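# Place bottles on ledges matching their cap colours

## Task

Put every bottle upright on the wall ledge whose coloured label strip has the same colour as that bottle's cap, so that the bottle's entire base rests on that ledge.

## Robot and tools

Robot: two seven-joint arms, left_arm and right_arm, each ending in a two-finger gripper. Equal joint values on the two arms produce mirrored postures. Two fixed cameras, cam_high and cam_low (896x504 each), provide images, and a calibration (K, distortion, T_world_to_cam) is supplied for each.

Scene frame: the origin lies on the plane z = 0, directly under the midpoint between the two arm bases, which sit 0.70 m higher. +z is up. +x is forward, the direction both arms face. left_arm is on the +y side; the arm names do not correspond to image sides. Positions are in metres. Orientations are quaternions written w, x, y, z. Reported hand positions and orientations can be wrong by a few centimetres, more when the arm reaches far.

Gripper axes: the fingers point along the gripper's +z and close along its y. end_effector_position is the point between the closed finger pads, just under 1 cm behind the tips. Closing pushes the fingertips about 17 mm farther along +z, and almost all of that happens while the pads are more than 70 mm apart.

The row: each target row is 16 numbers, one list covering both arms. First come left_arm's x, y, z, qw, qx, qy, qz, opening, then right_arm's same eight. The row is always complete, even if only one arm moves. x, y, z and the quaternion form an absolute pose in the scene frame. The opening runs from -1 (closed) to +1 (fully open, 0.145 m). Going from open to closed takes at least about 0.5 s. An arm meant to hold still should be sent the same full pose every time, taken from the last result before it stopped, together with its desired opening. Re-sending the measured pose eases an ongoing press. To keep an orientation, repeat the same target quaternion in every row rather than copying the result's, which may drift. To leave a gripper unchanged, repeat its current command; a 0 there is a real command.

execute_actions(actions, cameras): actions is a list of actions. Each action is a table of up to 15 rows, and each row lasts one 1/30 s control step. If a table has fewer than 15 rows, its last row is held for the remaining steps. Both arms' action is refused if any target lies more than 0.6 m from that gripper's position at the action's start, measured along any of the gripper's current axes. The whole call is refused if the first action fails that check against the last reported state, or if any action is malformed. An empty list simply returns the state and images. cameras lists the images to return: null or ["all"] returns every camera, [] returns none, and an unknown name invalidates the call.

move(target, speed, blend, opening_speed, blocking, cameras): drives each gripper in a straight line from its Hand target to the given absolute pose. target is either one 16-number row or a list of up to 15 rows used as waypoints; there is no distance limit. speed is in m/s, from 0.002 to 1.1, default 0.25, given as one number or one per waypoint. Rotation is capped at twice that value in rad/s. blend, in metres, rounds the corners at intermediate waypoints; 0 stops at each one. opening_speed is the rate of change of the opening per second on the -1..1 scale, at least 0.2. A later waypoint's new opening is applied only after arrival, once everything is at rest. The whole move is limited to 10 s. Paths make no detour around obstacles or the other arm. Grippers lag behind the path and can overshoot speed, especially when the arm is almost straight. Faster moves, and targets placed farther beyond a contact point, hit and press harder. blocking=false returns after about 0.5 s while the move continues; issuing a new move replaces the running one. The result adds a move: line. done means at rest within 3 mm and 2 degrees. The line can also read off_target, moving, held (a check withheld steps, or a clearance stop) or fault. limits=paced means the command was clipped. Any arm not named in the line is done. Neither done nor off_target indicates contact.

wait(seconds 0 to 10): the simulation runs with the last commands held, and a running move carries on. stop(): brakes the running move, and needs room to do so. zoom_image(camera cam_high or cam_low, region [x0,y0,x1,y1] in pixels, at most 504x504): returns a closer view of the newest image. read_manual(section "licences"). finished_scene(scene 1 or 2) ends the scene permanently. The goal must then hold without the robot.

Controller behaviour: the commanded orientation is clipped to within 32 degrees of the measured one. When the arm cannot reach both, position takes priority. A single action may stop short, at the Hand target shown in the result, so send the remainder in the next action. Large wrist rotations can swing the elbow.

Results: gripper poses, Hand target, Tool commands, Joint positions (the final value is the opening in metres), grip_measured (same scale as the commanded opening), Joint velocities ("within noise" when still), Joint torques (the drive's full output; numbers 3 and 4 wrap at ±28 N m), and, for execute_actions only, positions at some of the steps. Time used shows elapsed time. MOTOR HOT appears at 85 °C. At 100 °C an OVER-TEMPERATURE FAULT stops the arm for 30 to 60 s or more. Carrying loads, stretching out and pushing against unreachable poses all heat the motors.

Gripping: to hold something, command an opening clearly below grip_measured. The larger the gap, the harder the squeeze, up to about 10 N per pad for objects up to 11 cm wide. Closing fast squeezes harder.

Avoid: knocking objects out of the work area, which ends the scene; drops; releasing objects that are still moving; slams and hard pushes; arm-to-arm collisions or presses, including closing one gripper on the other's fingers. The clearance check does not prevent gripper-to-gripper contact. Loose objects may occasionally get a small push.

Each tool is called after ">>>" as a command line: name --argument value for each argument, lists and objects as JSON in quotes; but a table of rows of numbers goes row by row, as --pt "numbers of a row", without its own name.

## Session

>>> execute_actions --actions '[]'

>>> zoom_image --camera "cam_high" --region '[420, 200, 690, 420]'

>>> zoom_image --camera "cam_low" --region '[320, 120, 640, 400]'

Scene clock: 0.00 s.
left_arm: end_effector_position=(+0.2239, +0.1828, +0.6144) grip_measured=+1.00 end_effector_quat_wxyz=(-0.319, +0.395, -0.515, +0.691) | right_arm: end_effector_position=(+0.4009, -0.1655, +0.3728) grip_measured=+1.00 end_effector_quat_wxyz=(+0.260, +0.265, +0.837, +0.401)
Joint positions: left_arm=[-1.106 0.942 0.535 2.339 -0.48 -0.199 -0.367 0.145] | right_arm=[0.583 0.619 -0.841 0.925 -1.182 -0.496 -0.047 0.145]
Joint velocities: within noise
Joint torques (N m): no reading
Motor temperatures (°C): left_arm=[20 21 22 20 21 23 21] | right_arm=[20 22 21 19 20 19 21]
Hand target: left_arm +0.2239, +0.1828, +0.6144; -0.319, +0.395, -0.515, +0.691 | right_arm +0.4009, -0.1655, +0.3728; +0.260, +0.265, +0.837, +0.401
Tool commands: left_gripper/opening=+1.0 right_gripper/opening=+1.0

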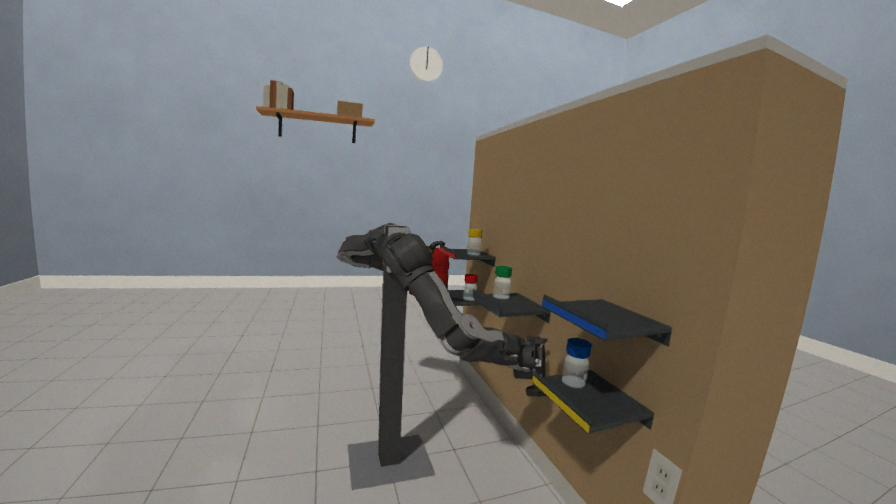

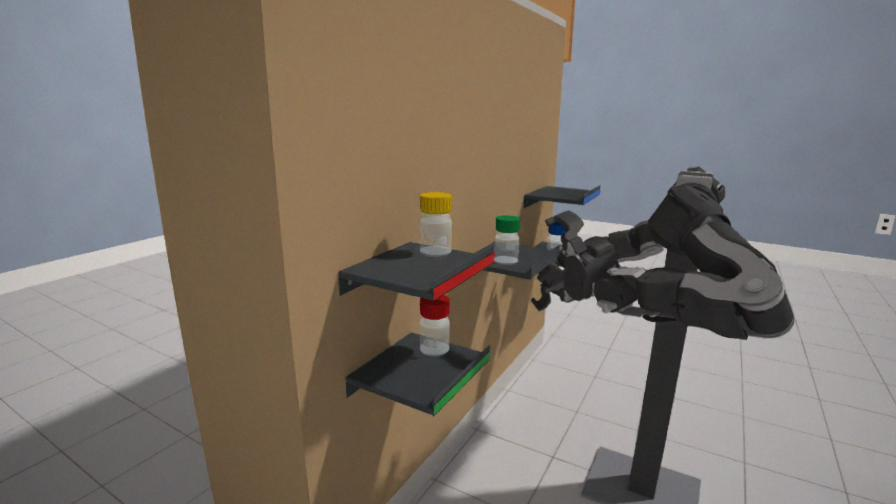

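Scaled by 1.867 from the camera's 896x504 image, which has a finer 1280x720 frame.

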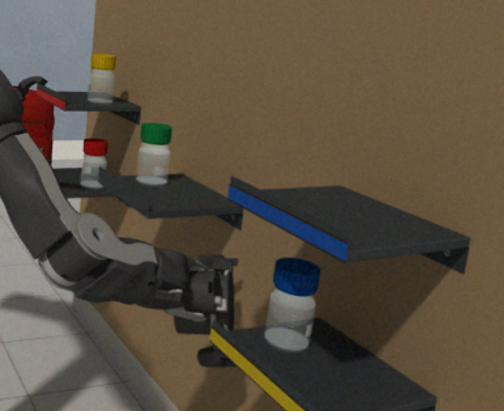

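Scaled by 1.575 from the camera's 896x504 image, which has a finer 1280x720 frame.

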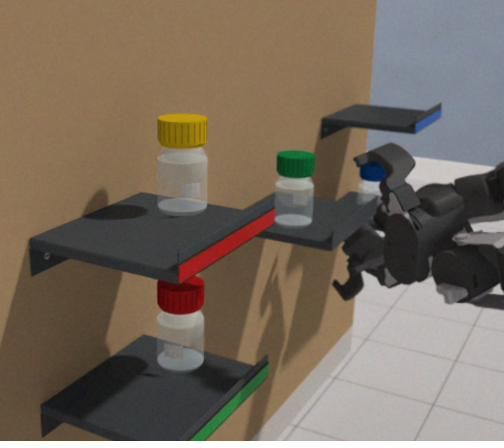

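>>> move --pt "0.22 0.25 0.65 0 0.7071 0 0.7071 1 0.26 -0.2 0.42 0 0.7071 0 0.7071 1" --pt "0.25 0.331 0.69 -0.0616 0.7044 0.0616 0.7044 1 0.255 -0.327 0.50 0.0616 0.7044 -0.0616 0.7044 1" --speed 0.25 --blend 0.02

>>> zoom_image --camera "cam_high" --region '[420, 200, 690, 420]'

>>> zoom_image --camera "cam_low" --region '[380, 130, 620, 300]'

Scene clock: 39.37 s.
left_arm: end_effector_position=(+0.2501, +0.3304, +0.6903) grip_measured=+1.00 end_effector_quat_wxyz=(-0.060, +0.703, +0.060, +0.706) | right_arm: end_effector_position=(+0.2547, -0.3293, +0.5014) grip_measured=+1.00 end_effector_quat_wxyz=(+0.066, +0.702, -0.063, +0.706)
Joint positions: left_arm=[-1.4 0.961 1.432 2.321 1.5 0.064 -0.316 0.145] | right_arm=[-0.672 0.587 0.339 1.852 0.685 -0.254 -0.068 0.145]
Joint velocities: within noise
Joint torques (N m): left_arm=[0.15 1.25 2.84 0.7 0.04 -0.51 -0.01] | right_arm=[0.25 4.31 1.61 3.59 0.18 -0.32 0.15]
Motor temperatures (°C): left_arm=[20 21 23 21 21 23 21] | right_arm=[22 23 22 19 20 19 21]
Hand target: left_arm +0.2500, +0.3310, +0.6900; -0.062, +0.704, +0.062, +0.704 | right_arm +0.2550, -0.3270, +0.5000; +0.062, +0.704, -0.062, +0.704
Off the commanded pose: left_arm 0.001 m, 0 deg | right_arm 0.003 m, 1 deg.
move: done

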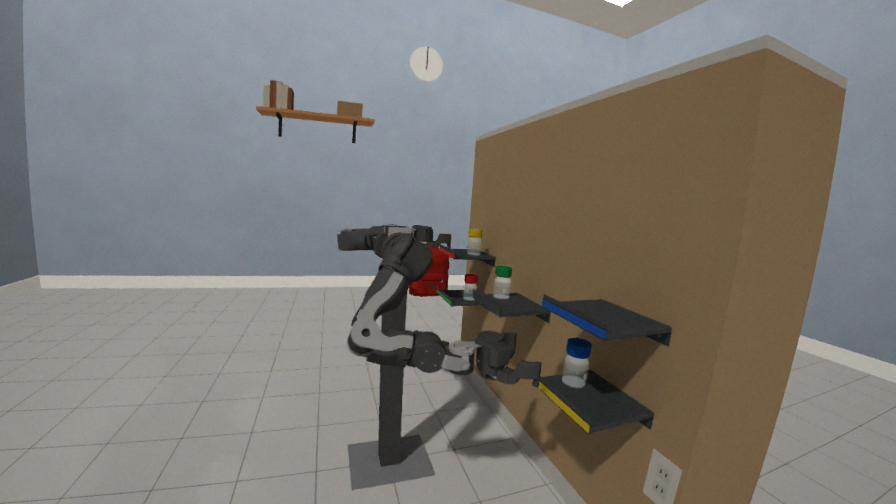

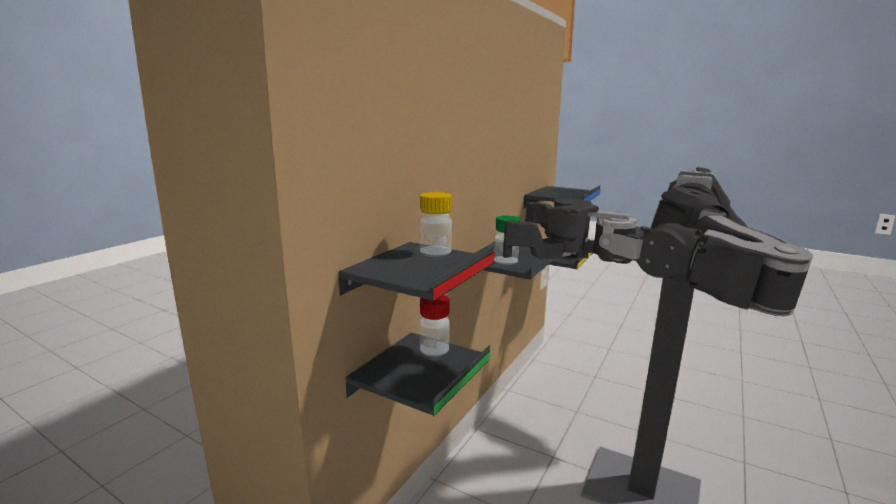

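Scaled by 1.867 from the camera's 896x504 image, which has a finer 1280x720 frame.

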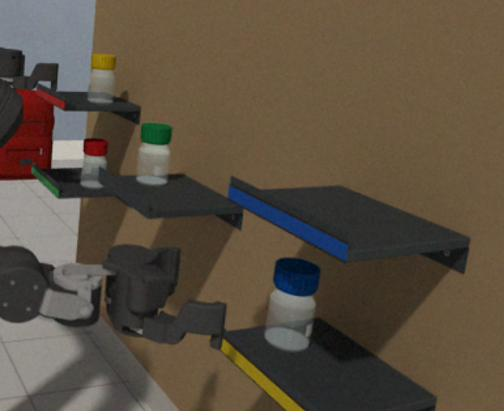

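Scaled by 2.100 from the camera's 896x504 image, which has a finer 1280x720 frame.

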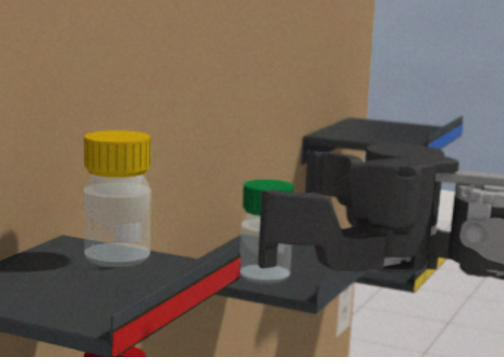

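>>> move --pt "0.373 0.352 0.69 -0.0616 0.7044 0.0616 0.7044 1 0.375 -0.349 0.496 0.0616 0.7044 -0.0616 0.7044 1" --pt "0.373 0.352 0.69 -0.0616 0.7044 0.0616 0.7044 -0.6 0.375 -0.349 0.496 0.0616 0.7044 -0.0616 0.7044 -0.6" --speed 0.15 --opening_speed 1.5

>>> zoom_image --camera "cam_high" --region '[420, 200, 690, 420]'

>>> zoom_image --camera "cam_low" --region '[380, 130, 620, 300]'

Scene clock: 50.80 s.
left_arm: end_effector_position=(+0.3733, +0.3509, +0.6935) grip_measured=-0.33 end_effector_quat_wxyz=(-0.060, +0.701, +0.060, +0.708) | right_arm: end_effector_position=(+0.3750, -0.3507, +0.4981) grip_measured=-0.25 end_effector_quat_wxyz=(+0.063, +0.702, -0.064, +0.706)
Joint positions: left_arm=[-1.406 1.581 1.383 1.795 1.565 -0.032 -0.405 0.051] | right_arm=[0.013 0.67 0.028 1.372 0.677 -0.13 -0.035 0.057]
Joint velocities: within noise
Joint torques (N m): left_arm=[4.21 1.23 2.54 0.1 -0.07 -0.65 0.03] | right_arm=[3.57 5.45 1.92 3.19 0.05 -0.43 0.16]
Motor temperatures (°C): left_arm=[20 21 23 21 21 23 21] | right_arm=[21 23 22 20 20 19 21]
Hand target: left_arm +0.3730, +0.3520, +0.6900; -0.062, +0.704, +0.062, +0.704 | right_arm +0.3750, -0.3490, +0.4959; +0.062, +0.705, -0.062, +0.704
Off the commanded pose: left_arm 0.004 m, 1 deg | right_arm 0.003 m, 0 deg.
joint sent to its limit (left arm) — joint 1 (shoulder pitch), lower limit. The joint targets still meet the commanded pose.
move: off_target (left_arm)

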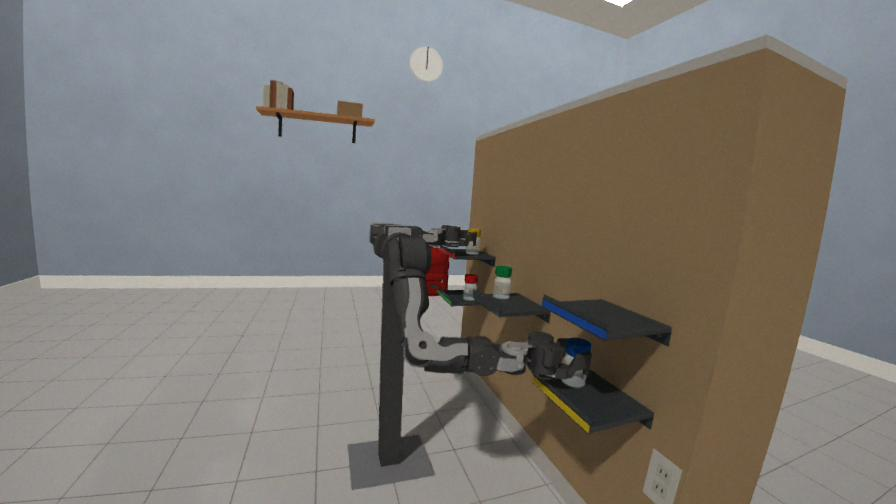

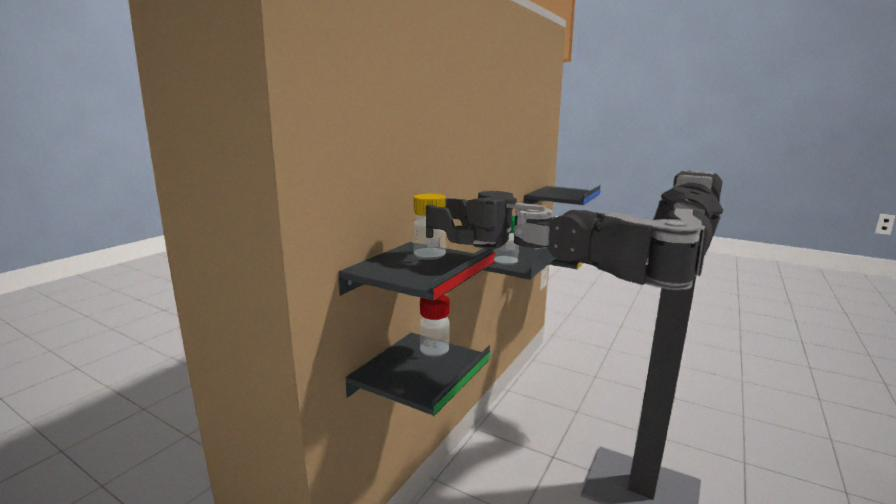

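Scaled by 1.867 from the camera's 896x504 image, which has a finer 1280x720 frame.

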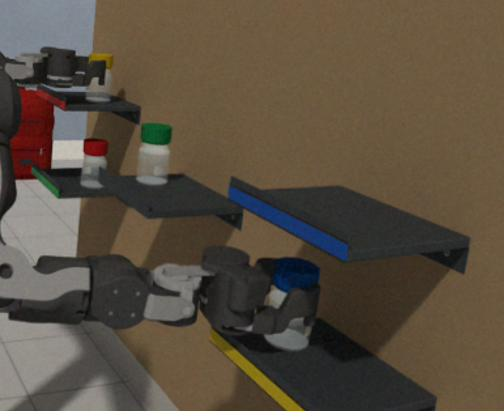

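Scaled by 2.100 from the camera's 896x504 image, which has a finer 1280x720 frame.

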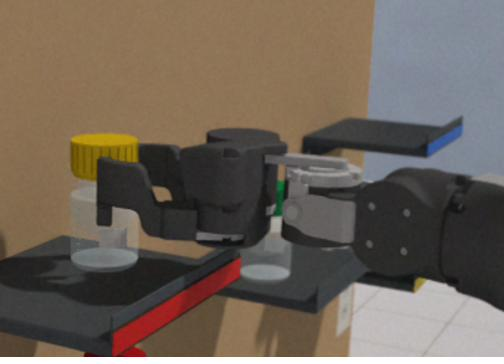

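>>> move --pt "0.373 0.352 0.726 -0.0616 0.7044 0.0616 0.7044 -0.6 0.375 -0.349 0.529 0.0616 0.7044 -0.0616 0.7044 -0.6" --pt "0.25 0.331 0.726 -0.0616 0.7044 0.0616 0.7044 -0.6 0.255 -0.327 0.532 0.0616 0.7044 -0.0616 0.7044 -0.6" --pt "0.26 0.23 0.69 0 0.7071 0 0.7071 -0.6 0.24 -0.32 0.66 0.0616 0.7044 -0.0616 0.7044 -0.6" --pt "0.285 0.05 0.655 0.0616 0.7044 -0.0616 0.7044 -0.6 0.26 -0.35 0.725 0.0616 0.7044 -0.0616 0.7044 -0.6" --pt "0.295 -0.055 0.65 0.0923 0.7010 -0.0923 0.7010 -0.6 0.33 -0.375 0.725 0.0616 0.7044 -0.0616 0.7044 -0.6" --pt "0.385 -0.054 0.638 0.0923 0.7010 -0.0923 0.7010 -0.6 0.385 -0.39 0.722 0.0616 0.7044 -0.0616 0.7044 -0.6" --pt "0.385 -0.054 0.604 0.0923 0.7010 -0.0923 0.7010 -0.6 0.385 -0.39 0.70 0.0616 0.7044 -0.0616 0.7044 -0.6" --speed '[0.15,0.2,0.25,0.25,0.2,0.15,0.1]' --blend '[0.005,0.02,0.03,0.01,0.01,0.002,0]'

>>> zoom_image --camera "cam_high" --region '[420, 200, 690, 420]'

>>> zoom_image --camera "cam_low" --region '[420, 150, 620, 300]'

Scene clock: 82.17 s.
left_arm: end_effector_position=(+0.3069, +0.0526, +0.6319) grip_measured=-0.33 end_effector_quat_wxyz=(+0.276, +0.711, -0.294, +0.576) | right_arm: end_effector_position=(+0.3851, -0.3892, +0.6972) grip_measured=-0.25 end_effector_quat_wxyz=(+0.068, +0.708, -0.051, +0.701)
Joint positions: left_arm=[-1.407 2.011 1.187 2.17 1.584 -0.062 -0.188 0.051] | right_arm=[-1.311 1.61 1.309 1.586 1.559 0.011 -0.221 0.057]
Joint velocities: within noise
Joint torques (N m): left_arm=[5.55 0.75 2.71 0.43 0.02 -0.99 0.27] | right_arm=[3.42 2.02 6.01 0.42 0.02 -0.72 -0.17]
Motor temperatures (°C): left_arm=[21 21 24 21 21 24 21] | right_arm=[21 23 22 20 20 20 21]
Hand target: left_arm +0.3067, +0.0522, +0.6324; +0.280, +0.709, -0.293, +0.578 | right_arm +0.3849, -0.3900, +0.7000; +0.068, +0.703, -0.054, +0.706
Off the commanded pose: left_arm 0.135 m, 35 deg; orientation clipped | right_arm 0.003 m, 1 deg.
joint read past its limit (left arm) — joint 2 (shoulder roll), upper limit.
joint sent to its limit (left arm) — joint 1 (shoulder pitch), lower limit; joint 2 (shoulder roll), upper limit. The joint targets are off in position and orientation.
joint sent to its limit (right arm) — joint 1 (shoulder pitch), lower limit; joint 5 (forearm roll), upper limit. The joint targets still meet the commanded pose.
move: off_target (left_arm); limits=paced

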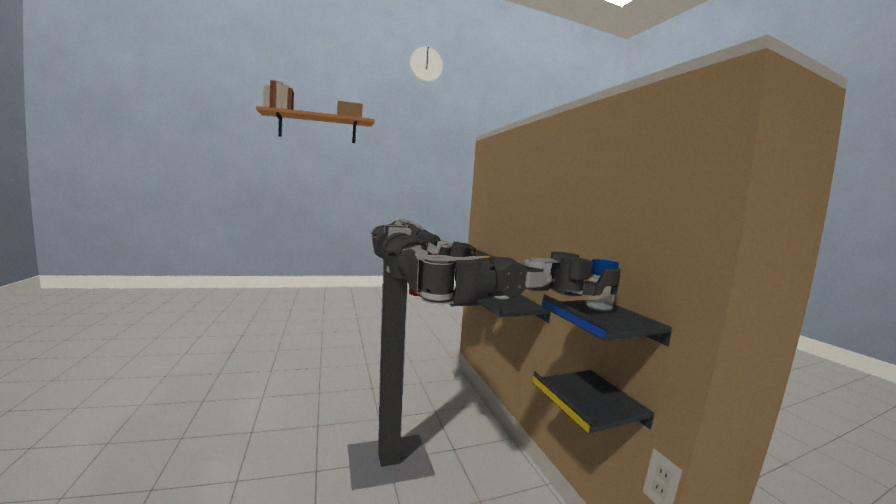

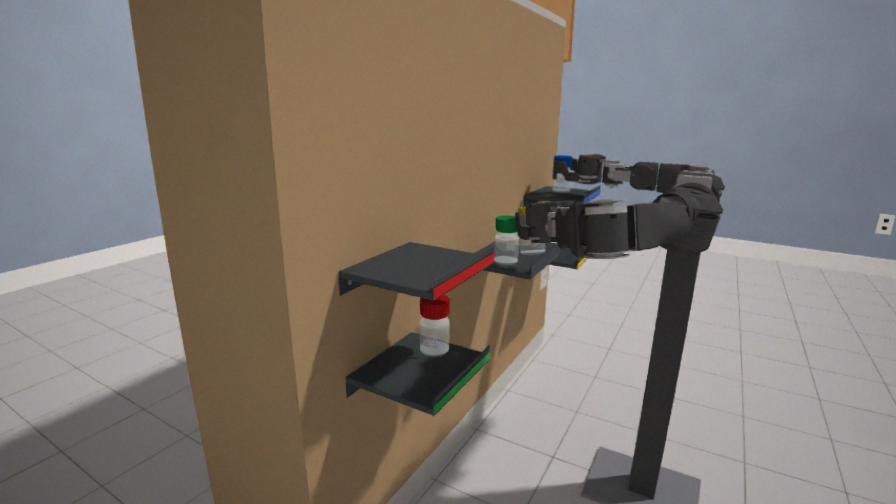

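Scaled by 1.867 from the camera's 896x504 image, which has a finer 1280x720 frame.

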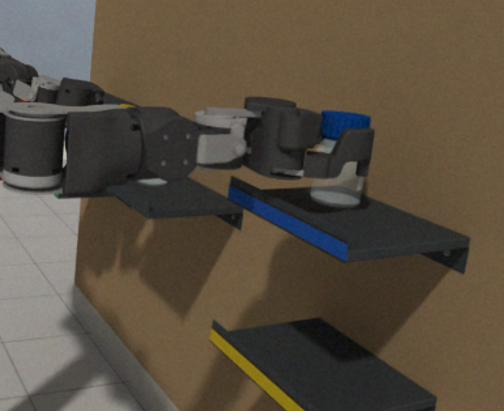

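Scaled by 2.520 from the camera's 896x504 image, which has a finer 1280x720 frame.

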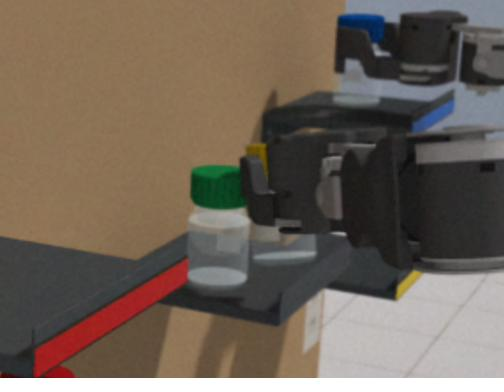

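>>> move --pt "0.275 0.09 0.65 0.28 0.709 -0.293 0.578 -0.6 0.385 -0.39 0.686 0.0616 0.7044 -0.0616 0.7044 -0.6" --pt "0.25 0.2 0.66 0 0.7071 0 0.7071 -0.6 0.385 -0.39 0.685 0.0616 0.7044 -0.0616 0.7044 -0.6" --speed '[0.08,0.2]'

Scene clock: 102.77 s.
left_arm: end_effector_position=(+0.2503, +0.2000, +0.6577) grip_measured=-0.33 end_effector_quat_wxyz=(+0.106, +0.631, -0.104, +0.761) | right_arm: end_effector_position=(+0.3847, -0.3898, +0.6902) grip_measured=-0.25 end_effector_quat_wxyz=(+0.067, +0.698, -0.054, +0.711)
Joint positions: left_arm=[-1.31 1.159 0.866 2.432 1.073 -0.386 -0.254 0.051] | right_arm=[-1.311 1.61 1.255 1.586 1.559 -0.073 -0.226 0.057]
Joint velocities: within noise
Joint torques (N m): left_arm=[1.91 1.94 1.51 2.35 -0.08 -0.99 -0.08] | right_arm=[3.6 2.57 2.77 0.27 0 -0.31 -0.14]
Motor temperatures (°C): left_arm=[22 21 24 21 21 25 21] | right_arm=[21 23 23 19 20 20 21]
Hand target: left_arm +0.2504, +0.2004, +0.6597; +0.106, +0.627, -0.102, +0.765 | right_arm +0.3848, -0.3900, +0.6849; +0.069, +0.703, -0.055, +0.705
Off the commanded pose: left_arm 0.002 m, 20 deg | right_arm 0.005 m, 2 deg.
joint read past its limit (left arm) — joint 4 (elbow), upper limit, where the elbow is as bent as it goes.
joint sent to its limit (left arm) — joint 4 (elbow), upper limit, where the elbow is as bent as it goes. The joint targets are off in orientation, not in position.
joint sent to its limit (right arm) — joint 1 (shoulder pitch), lower limit; joint 5 (forearm roll), upper limit. The joint targets still meet the commanded pose.
move: off_target (left_arm, right_arm)

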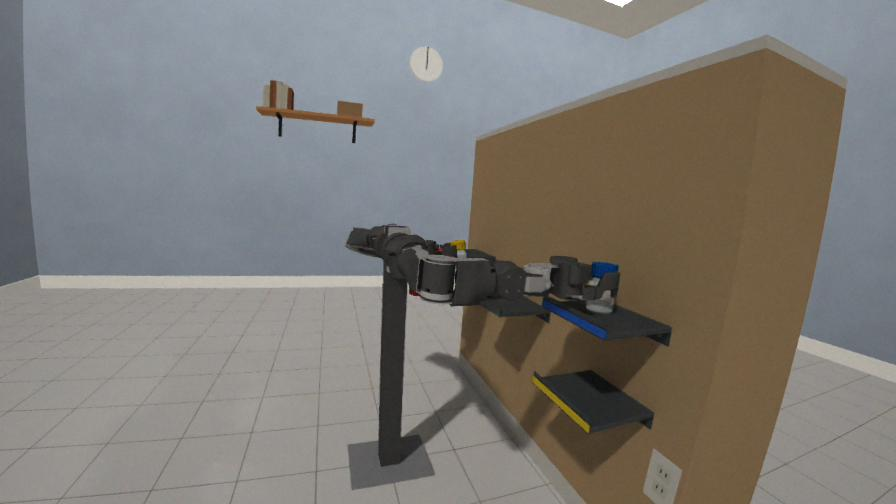

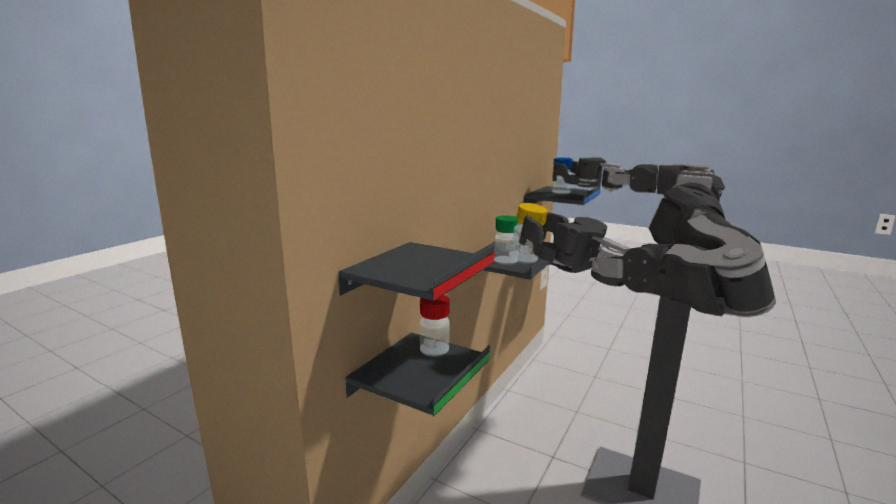

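>>> move --pt "0.25 0.2 0.66 0 0.7071 0 0.7071 -0.6 0.385 -0.39 0.688 0.0616 0.7044 -0.0616 0.7044 0.4" --pt "0.27 0.19 0.45 0 0.7071 0 0.7071 -0.6 0.265 -0.367 0.70 0.0616 0.7044 -0.0616 0.7044 0.4" --pt "0.265 0.17 0.65 0 0.7071 0 0.7071 -0.6 0.25 -0.30 0.60 0 0.7071 0 0.7071 0.4" --pt "0.285 0.05 0.66 0.0616 0.7044 -0.0616 0.7044 -0.6 0.25 -0.30 0.60 0 0.7071 0 0.7071 0.4" --speed '[0.1,0.22,0.22,0.18]' --opening_speed 1.5

>>> zoom_image --camera "cam_low" --region '[420, 150, 620, 300]'

Scene clock: 125.80 s.
left_arm: end_effector_position=(+0.2847, +0.0517, +0.6587) grip_measured=-0.33 end_effector_quat_wxyz=(+0.221, +0.704, -0.225, +0.636) | right_arm: end_effector_position=(+0.2504, -0.2988, +0.6008) grip_measured=+0.40 end_effector_quat_wxyz=(-0.002, +0.707, +0.003, +0.707)
Joint positions: left_arm=[-1.407 2.011 1.235 2.408 1.553 -0.116 -0.622 0.051] | right_arm=[-1.258 0.971 0.822 2.213 1.124 -0.269 -0.164 0.105]
Joint velocities: within noise
Joint torques (N m): left_arm=[4.71 0.59 3.26 0.47 -0.26 -0.71 0.24] | right_arm=[0.22 1.33 2.5 1.7 -0.03 -0.55 -0.15]
Motor temperatures (°C): left_arm=[21 21 24 21 21 25 21] | right_arm=[21 23 23 19 20 20 21]
Hand target: left_arm +0.2847, +0.0511, +0.6603; +0.223, +0.701, -0.225, +0.638 | right_arm +0.2500, -0.3000, +0.6000; +0.000, +0.707, +0.000, +0.707
Off the commanded pose: left_arm 0.002 m, 27 deg | right_arm 0.002 m, 0 deg.
joint read past its limit (left arm) — joint 2 (shoulder roll), upper limit.
joint sent to its limit (left arm) — joint 1 (shoulder pitch), lower limit; joint 2 (shoulder roll), upper limit. The joint targets are off in orientation, not in position.
move: off_target (left_arm); limits=paced

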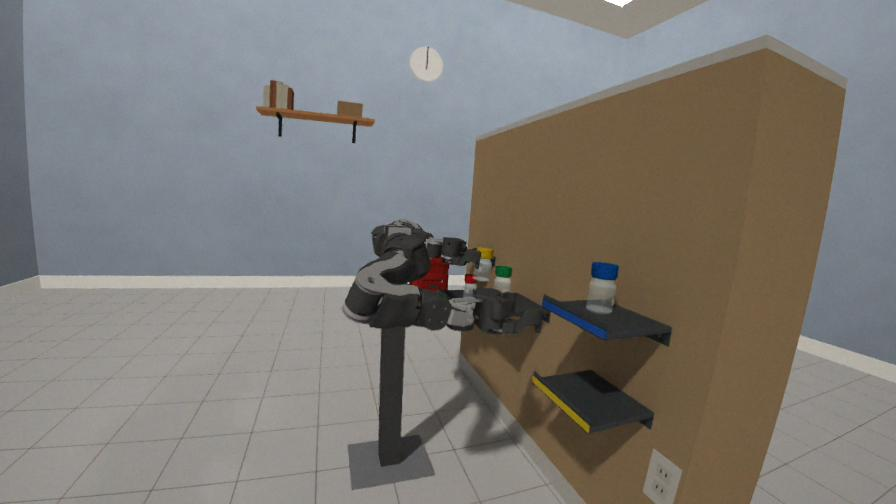

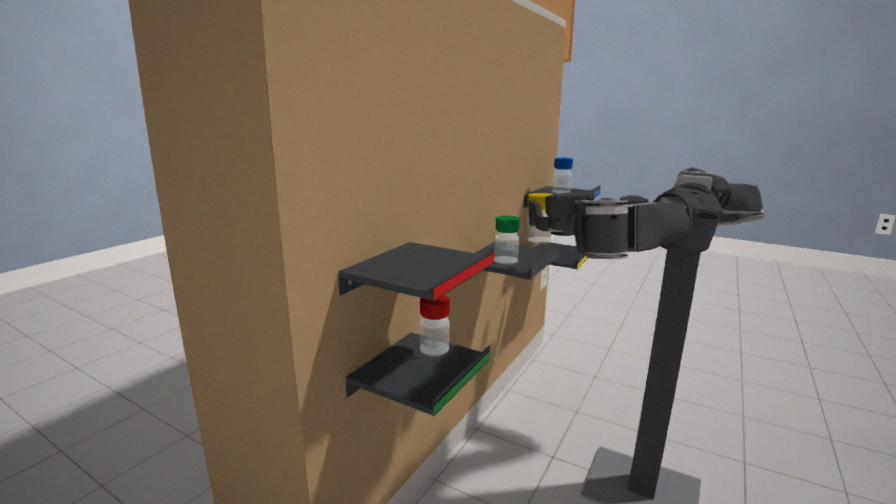

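Scaled by 2.520 from the camera's 896x504 image, which has a finer 1280x720 frame.

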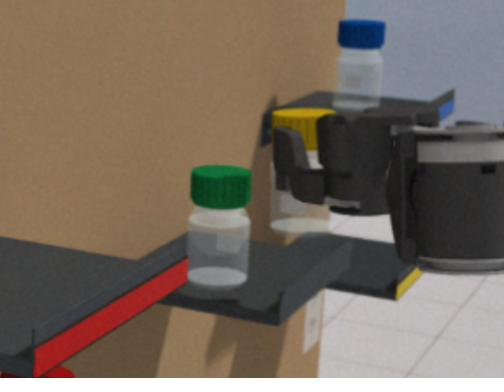

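>>> move --pt "0.27 0.13 0.66 0.0616 0.7044 -0.0616 0.7044 -0.6 0.25 -0.30 0.60 0 0.7071 0 0.7071 0.4" --pt "0.27 0.18 0.60 0 0.7071 0 0.7071 -0.6 0.25 -0.30 0.60 0 0.7071 0 0.7071 0.4" --pt "0.31 0.18 0.40 0 0.7071 0 0.7071 -0.6 0.25 -0.30 0.60 0 0.7071 0 0.7071 0.4" --pt "0.31 0.185 0.64 0 0.7071 0 0.7071 -0.6 0.25 -0.30 0.60 0 0.7071 0 0.7071 0.4" --speed 0.25

Scene clock: 148.27 s.
left_arm: end_effector_position=(+0.3097, +0.1851, +0.6390) grip_measured=-0.34 end_effector_quat_wxyz=(-0.001, +0.709, +0.001, +0.705) | right_arm: end_effector_position=(+0.2504, -0.2988, +0.6008) grip_measured=+0.40 end_effector_quat_wxyz=(-0.002, +0.707, +0.003, +0.707)
Joint positions: left_arm=[-1.095 1.889 0.65 2.39 1.325 -0.418 -1.125 0.05] | right_arm=[-1.258 0.971 0.822 2.213 1.124 -0.269 -0.164 0.105]
Joint velocities: within noise
Joint torques (N m): left_arm=[5.13 1.62 2.1 0.9 -0.48 -0.38 0.23] | right_arm=[0.3 1.65 2.3 1.83 -0.04 -0.56 -0.15]
Motor temperatures (°C): left_arm=[22 21 24 21 21 25 21] | right_arm=[21 23 22 19 20 20 21]
Hand target: left_arm +0.3100, +0.1850, +0.6399; +0.000, +0.707, +0.000, +0.707 | right_arm +0.2500, -0.3000, +0.6000; +0.000, +0.707, +0.000, +0.707
Off the commanded pose: left_arm 0.001 m, 0 deg | right_arm 0.002 m, 0 deg.
move: done; limits=paced

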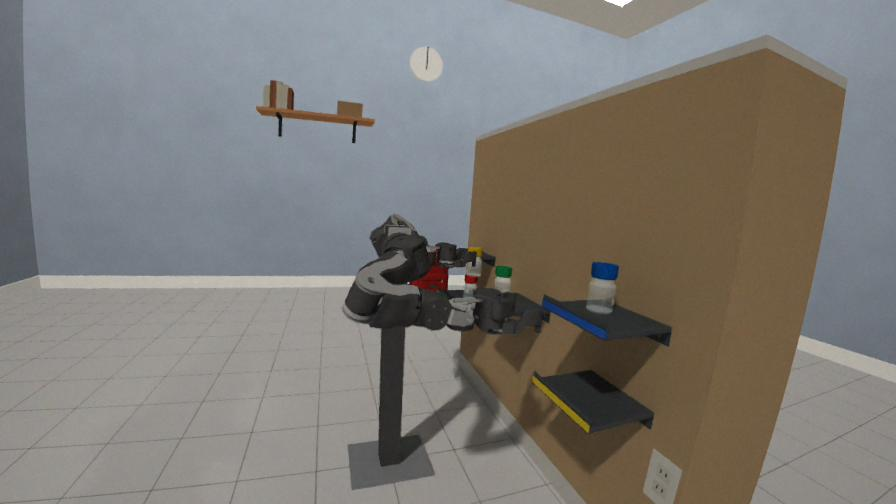

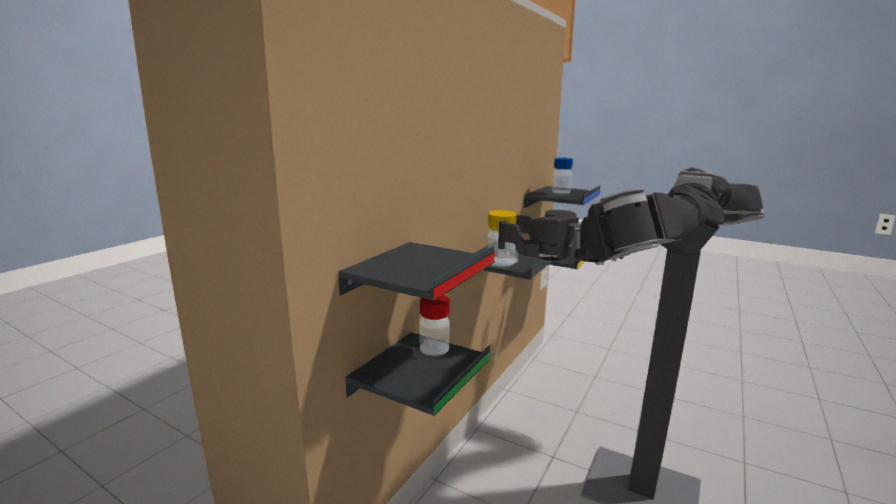

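>>> move --pt "0.31 0.185 0.44 0 0.7071 0 0.7071 -0.6 0.25 -0.30 0.60 0 0.7071 0 0.7071 0.4" --pt "0.405 0.19 0.36 0 0.7071 0 0.7071 -0.6 0.25 -0.30 0.60 0 0.7071 0 0.7071 0.4" --pt "0.32 0.18 0.48 0 0.7071 0 0.7071 -0.6 0.25 -0.30 0.60 0 0.7071 0 0.7071 0.4" --speed 0.25 --cameras '[]'

Scene clock: 178.77 s.
left_arm: end_effector_position=(+0.3190, +0.1814, +0.4800) grip_measured=-0.34 end_effector_quat_wxyz=(+0.120, +0.843, -0.139, +0.506) | right_arm: end_effector_position=(+0.2504, -0.2988, +0.6008) grip_measured=+0.40 end_effector_quat_wxyz=(-0.002, +0.707, +0.003, +0.707)
Joint positions: left_arm=[-1.407 2.011 0.57 1.93 1.584 -0.402 -0.33 0.05] | right_arm=[-1.258 0.971 0.822 2.213 1.124 -0.269 -0.164 0.105]
Joint velocities: within noise
Joint torques (N m): left_arm=[5.42 0.94 2.78 1.4 0.02 -0.85 0.13] | right_arm=[0.25 1.54 2.36 1.76 -0.03 -0.56 -0.16]
Motor temperatures (°C): left_arm=[22 21 24 20 22 25 21] | right_arm=[21 23 22 19 20 20 21]
Hand target: left_arm +0.3194, +0.1808, +0.4811; +0.123, +0.841, -0.136, +0.509 | right_arm +0.2500, -0.3000, +0.6000; +0.000, +0.707, +0.000, +0.707
Off the commanded pose: left_arm 0.002 m, 35 deg; orientation clipped | right_arm 0.002 m, 0 deg.
joint read past its limit (left arm) — joint 2 (shoulder roll), upper limit.
joint sent to its limit (left arm) — joint 1 (shoulder pitch), lower limit; joint 2 (shoulder roll), upper limit; joint 5 (forearm roll), upper limit. The joint targets are off in orientation, not in position.
move: off_target (left_arm); limits=paced
No camera images: "cameras" was empty.

>>> move --pt "0.27 0.19 0.48 0.183 0.683 0.183 0.683 -0.7 0.25 -0.30 0.60 0 0.7071 0 0.7071 0.4" --pt "0.27 0.19 0.48 0.354 0.612 0.354 0.612 -0.7 0.25 -0.30 0.60 0 0.7071 0 0.7071 0.4" --pt "0.28 0.18 0.48 0.43 0.56 0.43 0.56 -0.7 0.25 -0.30 0.60 0 0.7071 0 0.7071 0.4" --speed 0.5

Scene clock: 210.97 s.
left_arm: end_effector_position=(+0.2794, +0.1806, +0.4801) grip_measured=-0.34 end_effector_quat_wxyz=(+0.160, +0.826, -0.028, +0.539) | right_arm: end_effector_position=(+0.2504, -0.2988, +0.6008) grip_measured=+0.40 end_effector_quat_wxyz=(-0.002, +0.707, +0.003, +0.707)
Joint positions: left_arm=[-1.407 2.012 0.358 2.081 1.584 -0.781 -0.455 0.05] | right_arm=[-1.258 0.971 0.822 2.213 1.124 -0.269 -0.164 0.105]
Joint velocities: within noise
Joint torques (N m): left_arm=[4.44 0.83 1.95 1.72 -0.08 -0.76 0.42] | right_arm=[0.28 1.33 2.44 1.76 -0.03 -0.54 -0.13]
Motor temperatures (°C): left_arm=[22 21 25 21 21 25 21] | right_arm=[20 23 22 19 20 20 21]
Hand target: left_arm +0.2796, +0.1802, +0.4807; +0.163, +0.825, -0.027, +0.541 | right_arm +0.2500, -0.3000, +0.6000; +0.000, +0.707, +0.000, +0.707
Off the commanded pose: left_arm 0.001 m, 69 deg; orientation clipped | right_arm 0.002 m, 0 deg.
joint read past its limit (left arm) — joint 2 (shoulder roll), upper limit.
joint sent to its limit (left arm) — joint 1 (shoulder pitch), lower limit; joint 2 (shoulder roll), upper limit; joint 5 (forearm roll), upper limit; joint 6 (wrist pitch), lower limit. The joint targets are off in orientation, not in position.
move: off_target (left_arm); limits=paced

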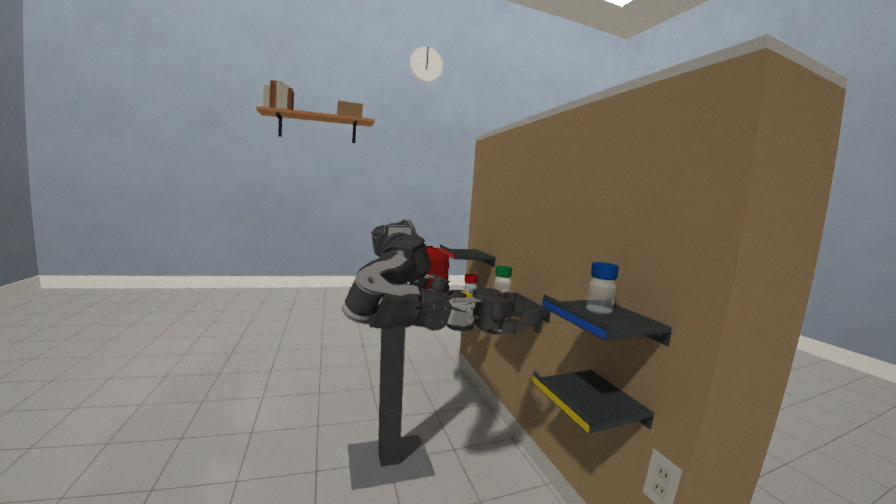

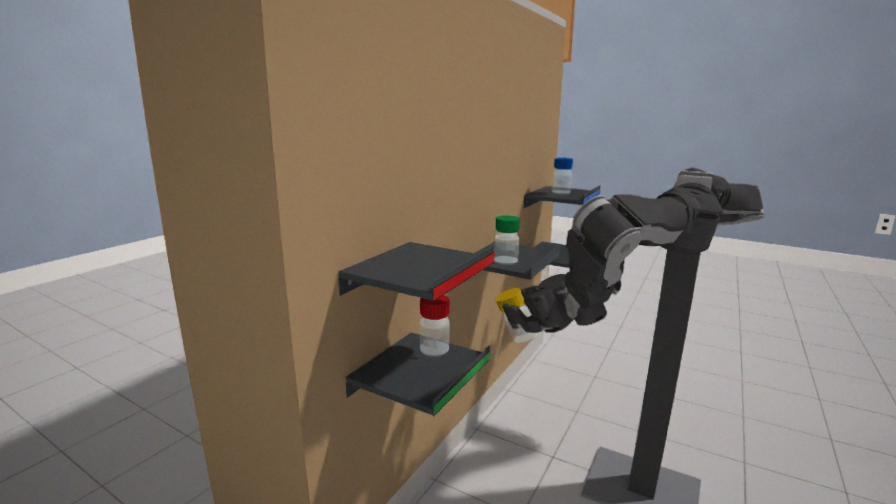

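>>> move --pt "0.27 0.2 0.60 0 0.7071 0 0.7071 -0.7 0.25 -0.30 0.60 0 0.7071 0 0.7071 0.4" --pt "0.27 0.2 0.70 0 0.5 0 0.866 -0.7 0.25 -0.30 0.60 0 0.7071 0 0.7071 0.4" --pt "0.27 0.2 0.73 0 0.174 0 0.985 -0.7 0.25 -0.30 0.60 0 0.7071 0 0.7071 0.4" --pt "0.27 0.2 0.73 0 0.1 0 0.995 -0.7 0.25 -0.30 0.60 0 0.7071 0 0.7071 0.4" --speed 0.4

Scene clock: 250.27 s.
left_arm: end_effector_position=(+0.2700, +0.2001, +0.7297) grip_measured=-0.34 end_effector_quat_wxyz=(-0.027, +0.260, -0.121, +0.958) | right_arm: end_effector_position=(+0.2504, -0.2988, +0.6008) grip_measured=+0.40 end_effector_quat_wxyz=(-0.002, +0.707, +0.003, +0.707)
Joint positions: left_arm=[-1.407 1.836 0.81 2.037 -0.058 -0.786 -1.579 0.05] | right_arm=[-1.258 0.971 0.822 2.213 1.124 -0.269 -0.164 0.105]
Joint velocities: within noise
Joint torques (N m): left_arm=[4.55 1.31 3.3 0.95 -0.08 -0.12 -0.13] | right_arm=[0.3 1.46 2.37 1.72 -0.04 -0.52 -0.12]
Motor temperatures (°C): left_arm=[22 21 24 21 22 25 21] | right_arm=[20 23 22 19 20 21 21]
Hand target: left_arm +0.2700, +0.2000, +0.7303; -0.026, +0.257, -0.121, +0.958 | right_arm +0.2500, -0.3000, +0.6000; +0.000, +0.707, +0.000, +0.707
Off the commanded pose: left_arm 0.000 m, 24 deg | right_arm 0.002 m, 0 deg.
joint sent to its limit (left arm) — joint 1 (shoulder pitch), lower limit; joint 6 (wrist pitch), lower limit; joint 7 (wrist yaw), lower limit. The joint targets are off in orientation, not in position.
move: off_target (left_arm)

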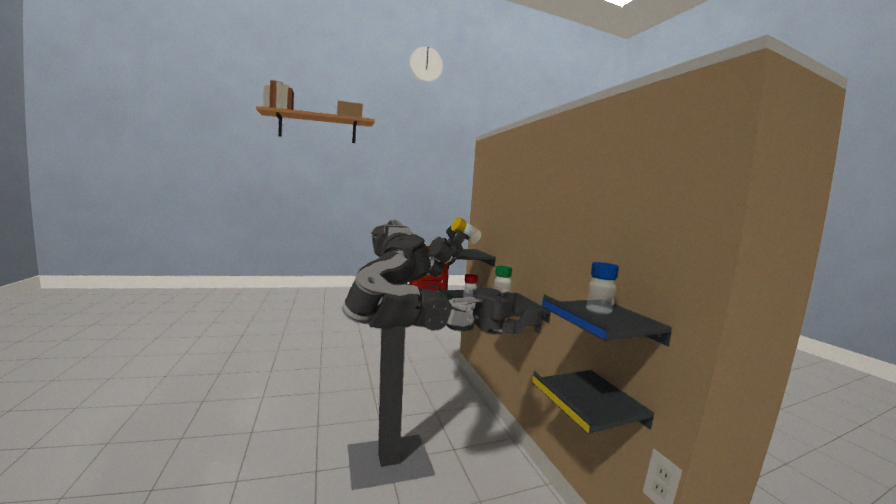

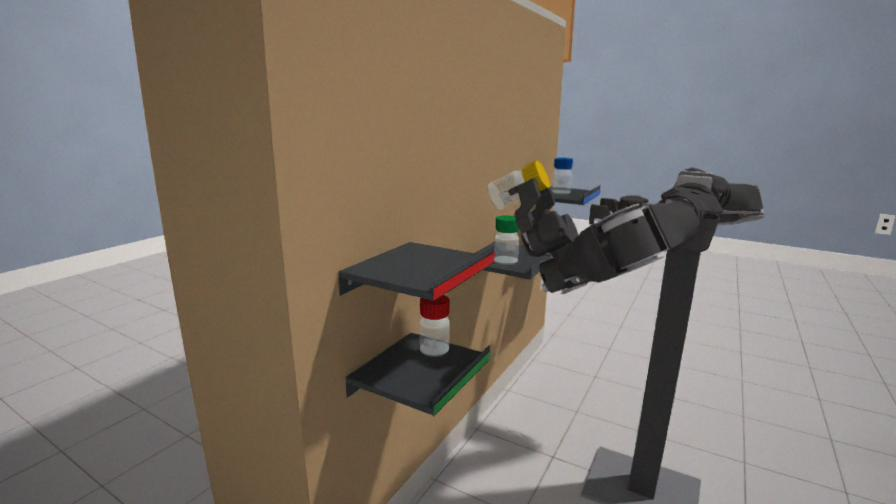

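>>> move --pt "0.24 0.22 0.66 0 0.64 0 0.768 -0.7 0.25 -0.30 0.60 0 0.7071 0 0.7071 0.4" --pt "0.205 0.22 0.60 0 0.7071 0 0.7071 -0.7 0.25 -0.30 0.60 0 0.7071 0 0.7071 0.4" --pt "0.20 0.22 0.53 0 0.7071 0 0.7071 -0.7 0.25 -0.30 0.60 0 0.7071 0 0.7071 0.4" --speed 0.35 --cameras '["cam_low"]'

Scene clock: 286.60 s.
left_arm: end_effector_position=(+0.1995, +0.2215, +0.5270) grip_measured=-0.34 end_effector_quat_wxyz=(-0.004, +0.712, +0.002, +0.702) | right_arm: end_effector_position=(+0.2504, -0.2988, +0.6008) grip_measured=+0.40 end_effector_quat_wxyz=(-0.002, +0.707, +0.003, +0.707)
Joint positions: left_arm=[-1.09 0.955 0.009 2.272 0.47 -0.514 -0.653 0.05] | right_arm=[-1.258 0.971 0.822 2.213 1.124 -0.269 -0.164 0.105]
Joint velocities: within noise
Joint torques (N m): left_arm=[-0.25 2.31 1.29 5.12 -0.33 -0.84 0.2] | right_arm=[0.3 1.36 2.44 1.74 -0.02 -0.56 -0.14]
Motor temperatures (°C): left_arm=[22 21 25 21 21 25 21] | right_arm=[20 22 22 19 20 21 21]
Hand target: left_arm +0.2000, +0.2200, +0.5301; +0.000, +0.707, +0.000, +0.707 | right_arm +0.2500, -0.3000, +0.6000; +0.000, +0.707, +0.000, +0.707
Off the commanded pose: left_arm 0.003 m, 1 deg | right_arm 0.002 m, 0 deg.
move: done
Images, in order (width x height): cam_low 896x504.

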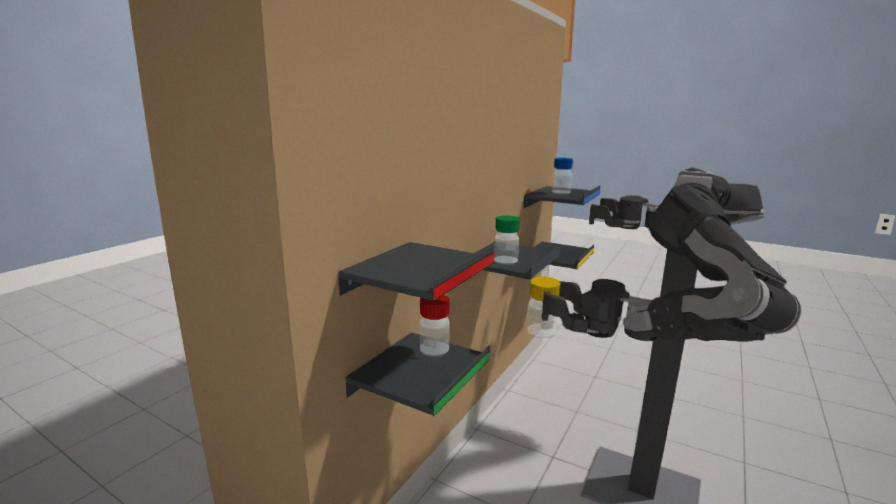

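>>> move --pt "0.215 0.17 0.55 0 0.7071 0 0.7071 -0.7 0.205 -0.25 0.60 0 0.7071 0 0.7071 0.4" --pt "0.265 0.12 0.61 0.0616 0.7044 -0.0616 0.7044 -0.7 0.20 -0.25 0.53 0 0.7071 0 0.7071 0.4" --pt "0.287 0.03 0.655 0.0616 0.7044 -0.0616 0.7044 -0.7 0.22 -0.25 0.54 0 0.7071 0 0.7071 0.4" --pt "0.297 -0.055 0.65 0.0923 0.7010 -0.0923 0.7010 -0.7 0.22 -0.25 0.54 0 0.7071 0 0.7071 0.4" --speed 0.25 --blend 0.01

>>> zoom_image --camera "cam_low" --region '[420, 150, 620, 300]'

Scene clock: 305.90 s.
left_arm: end_effector_position=(+0.2961, -0.0565, +0.6490) grip_measured=-0.34 end_effector_quat_wxyz=(+0.095, +0.703, -0.096, +0.698) | right_arm: end_effector_position=(+0.2198, -0.2491, +0.5397) grip_measured=+0.40 end_effector_quat_wxyz=(-0.002, +0.707, +0.002, +0.708)
Joint positions: left_arm=[0.495 -0.054 -1.013 2.076 0.55 0.753 -1.086 0.05] | right_arm=[-1.027 0.722 0.3 2.226 0.661 -0.34 -0.237 0.105]
Joint velocities: within noise
Joint torques (N m): left_arm=[5.87 -2.6 0.85 3.4 -0.45 -0.58 0.01] | right_arm=[-0.38 2.04 2.69 3.71 0.06 -0.3 -0.15]
Motor temperatures (°C): left_arm=[22 21 24 22 22 25 21] | right_arm=[20 22 22 19 20 21 21]
Hand target: left_arm +0.2970, -0.0551, +0.6500; +0.092, +0.701, -0.092, +0.701 | right_arm +0.2200, -0.2501, +0.5400; +0.000, +0.707, +0.000, +0.707
Off the commanded pose: left_arm 0.002 m, 1 deg | right_arm 0.001 m, 0 deg.
move: done

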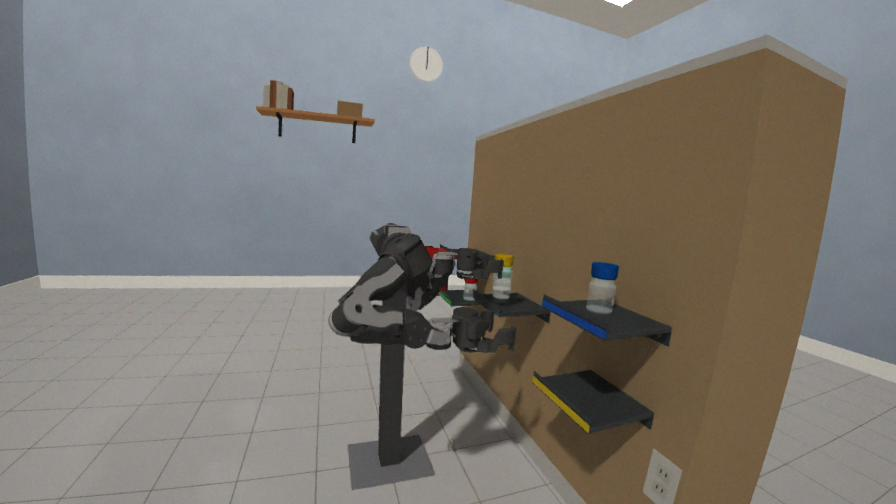

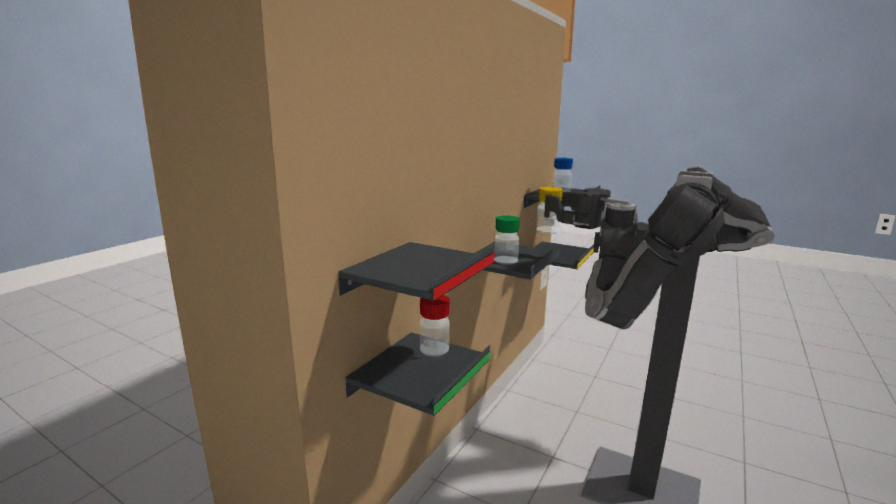

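Scaled by 2.520 from the camera's 896x504 image, which has a finer 1280x720 frame.

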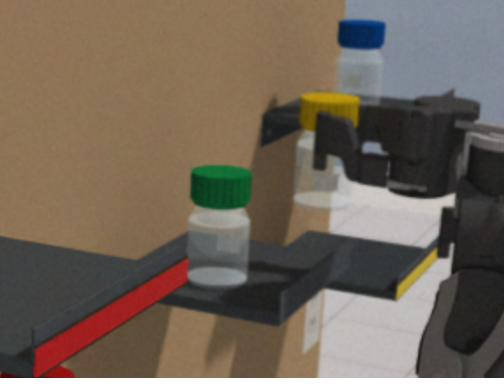

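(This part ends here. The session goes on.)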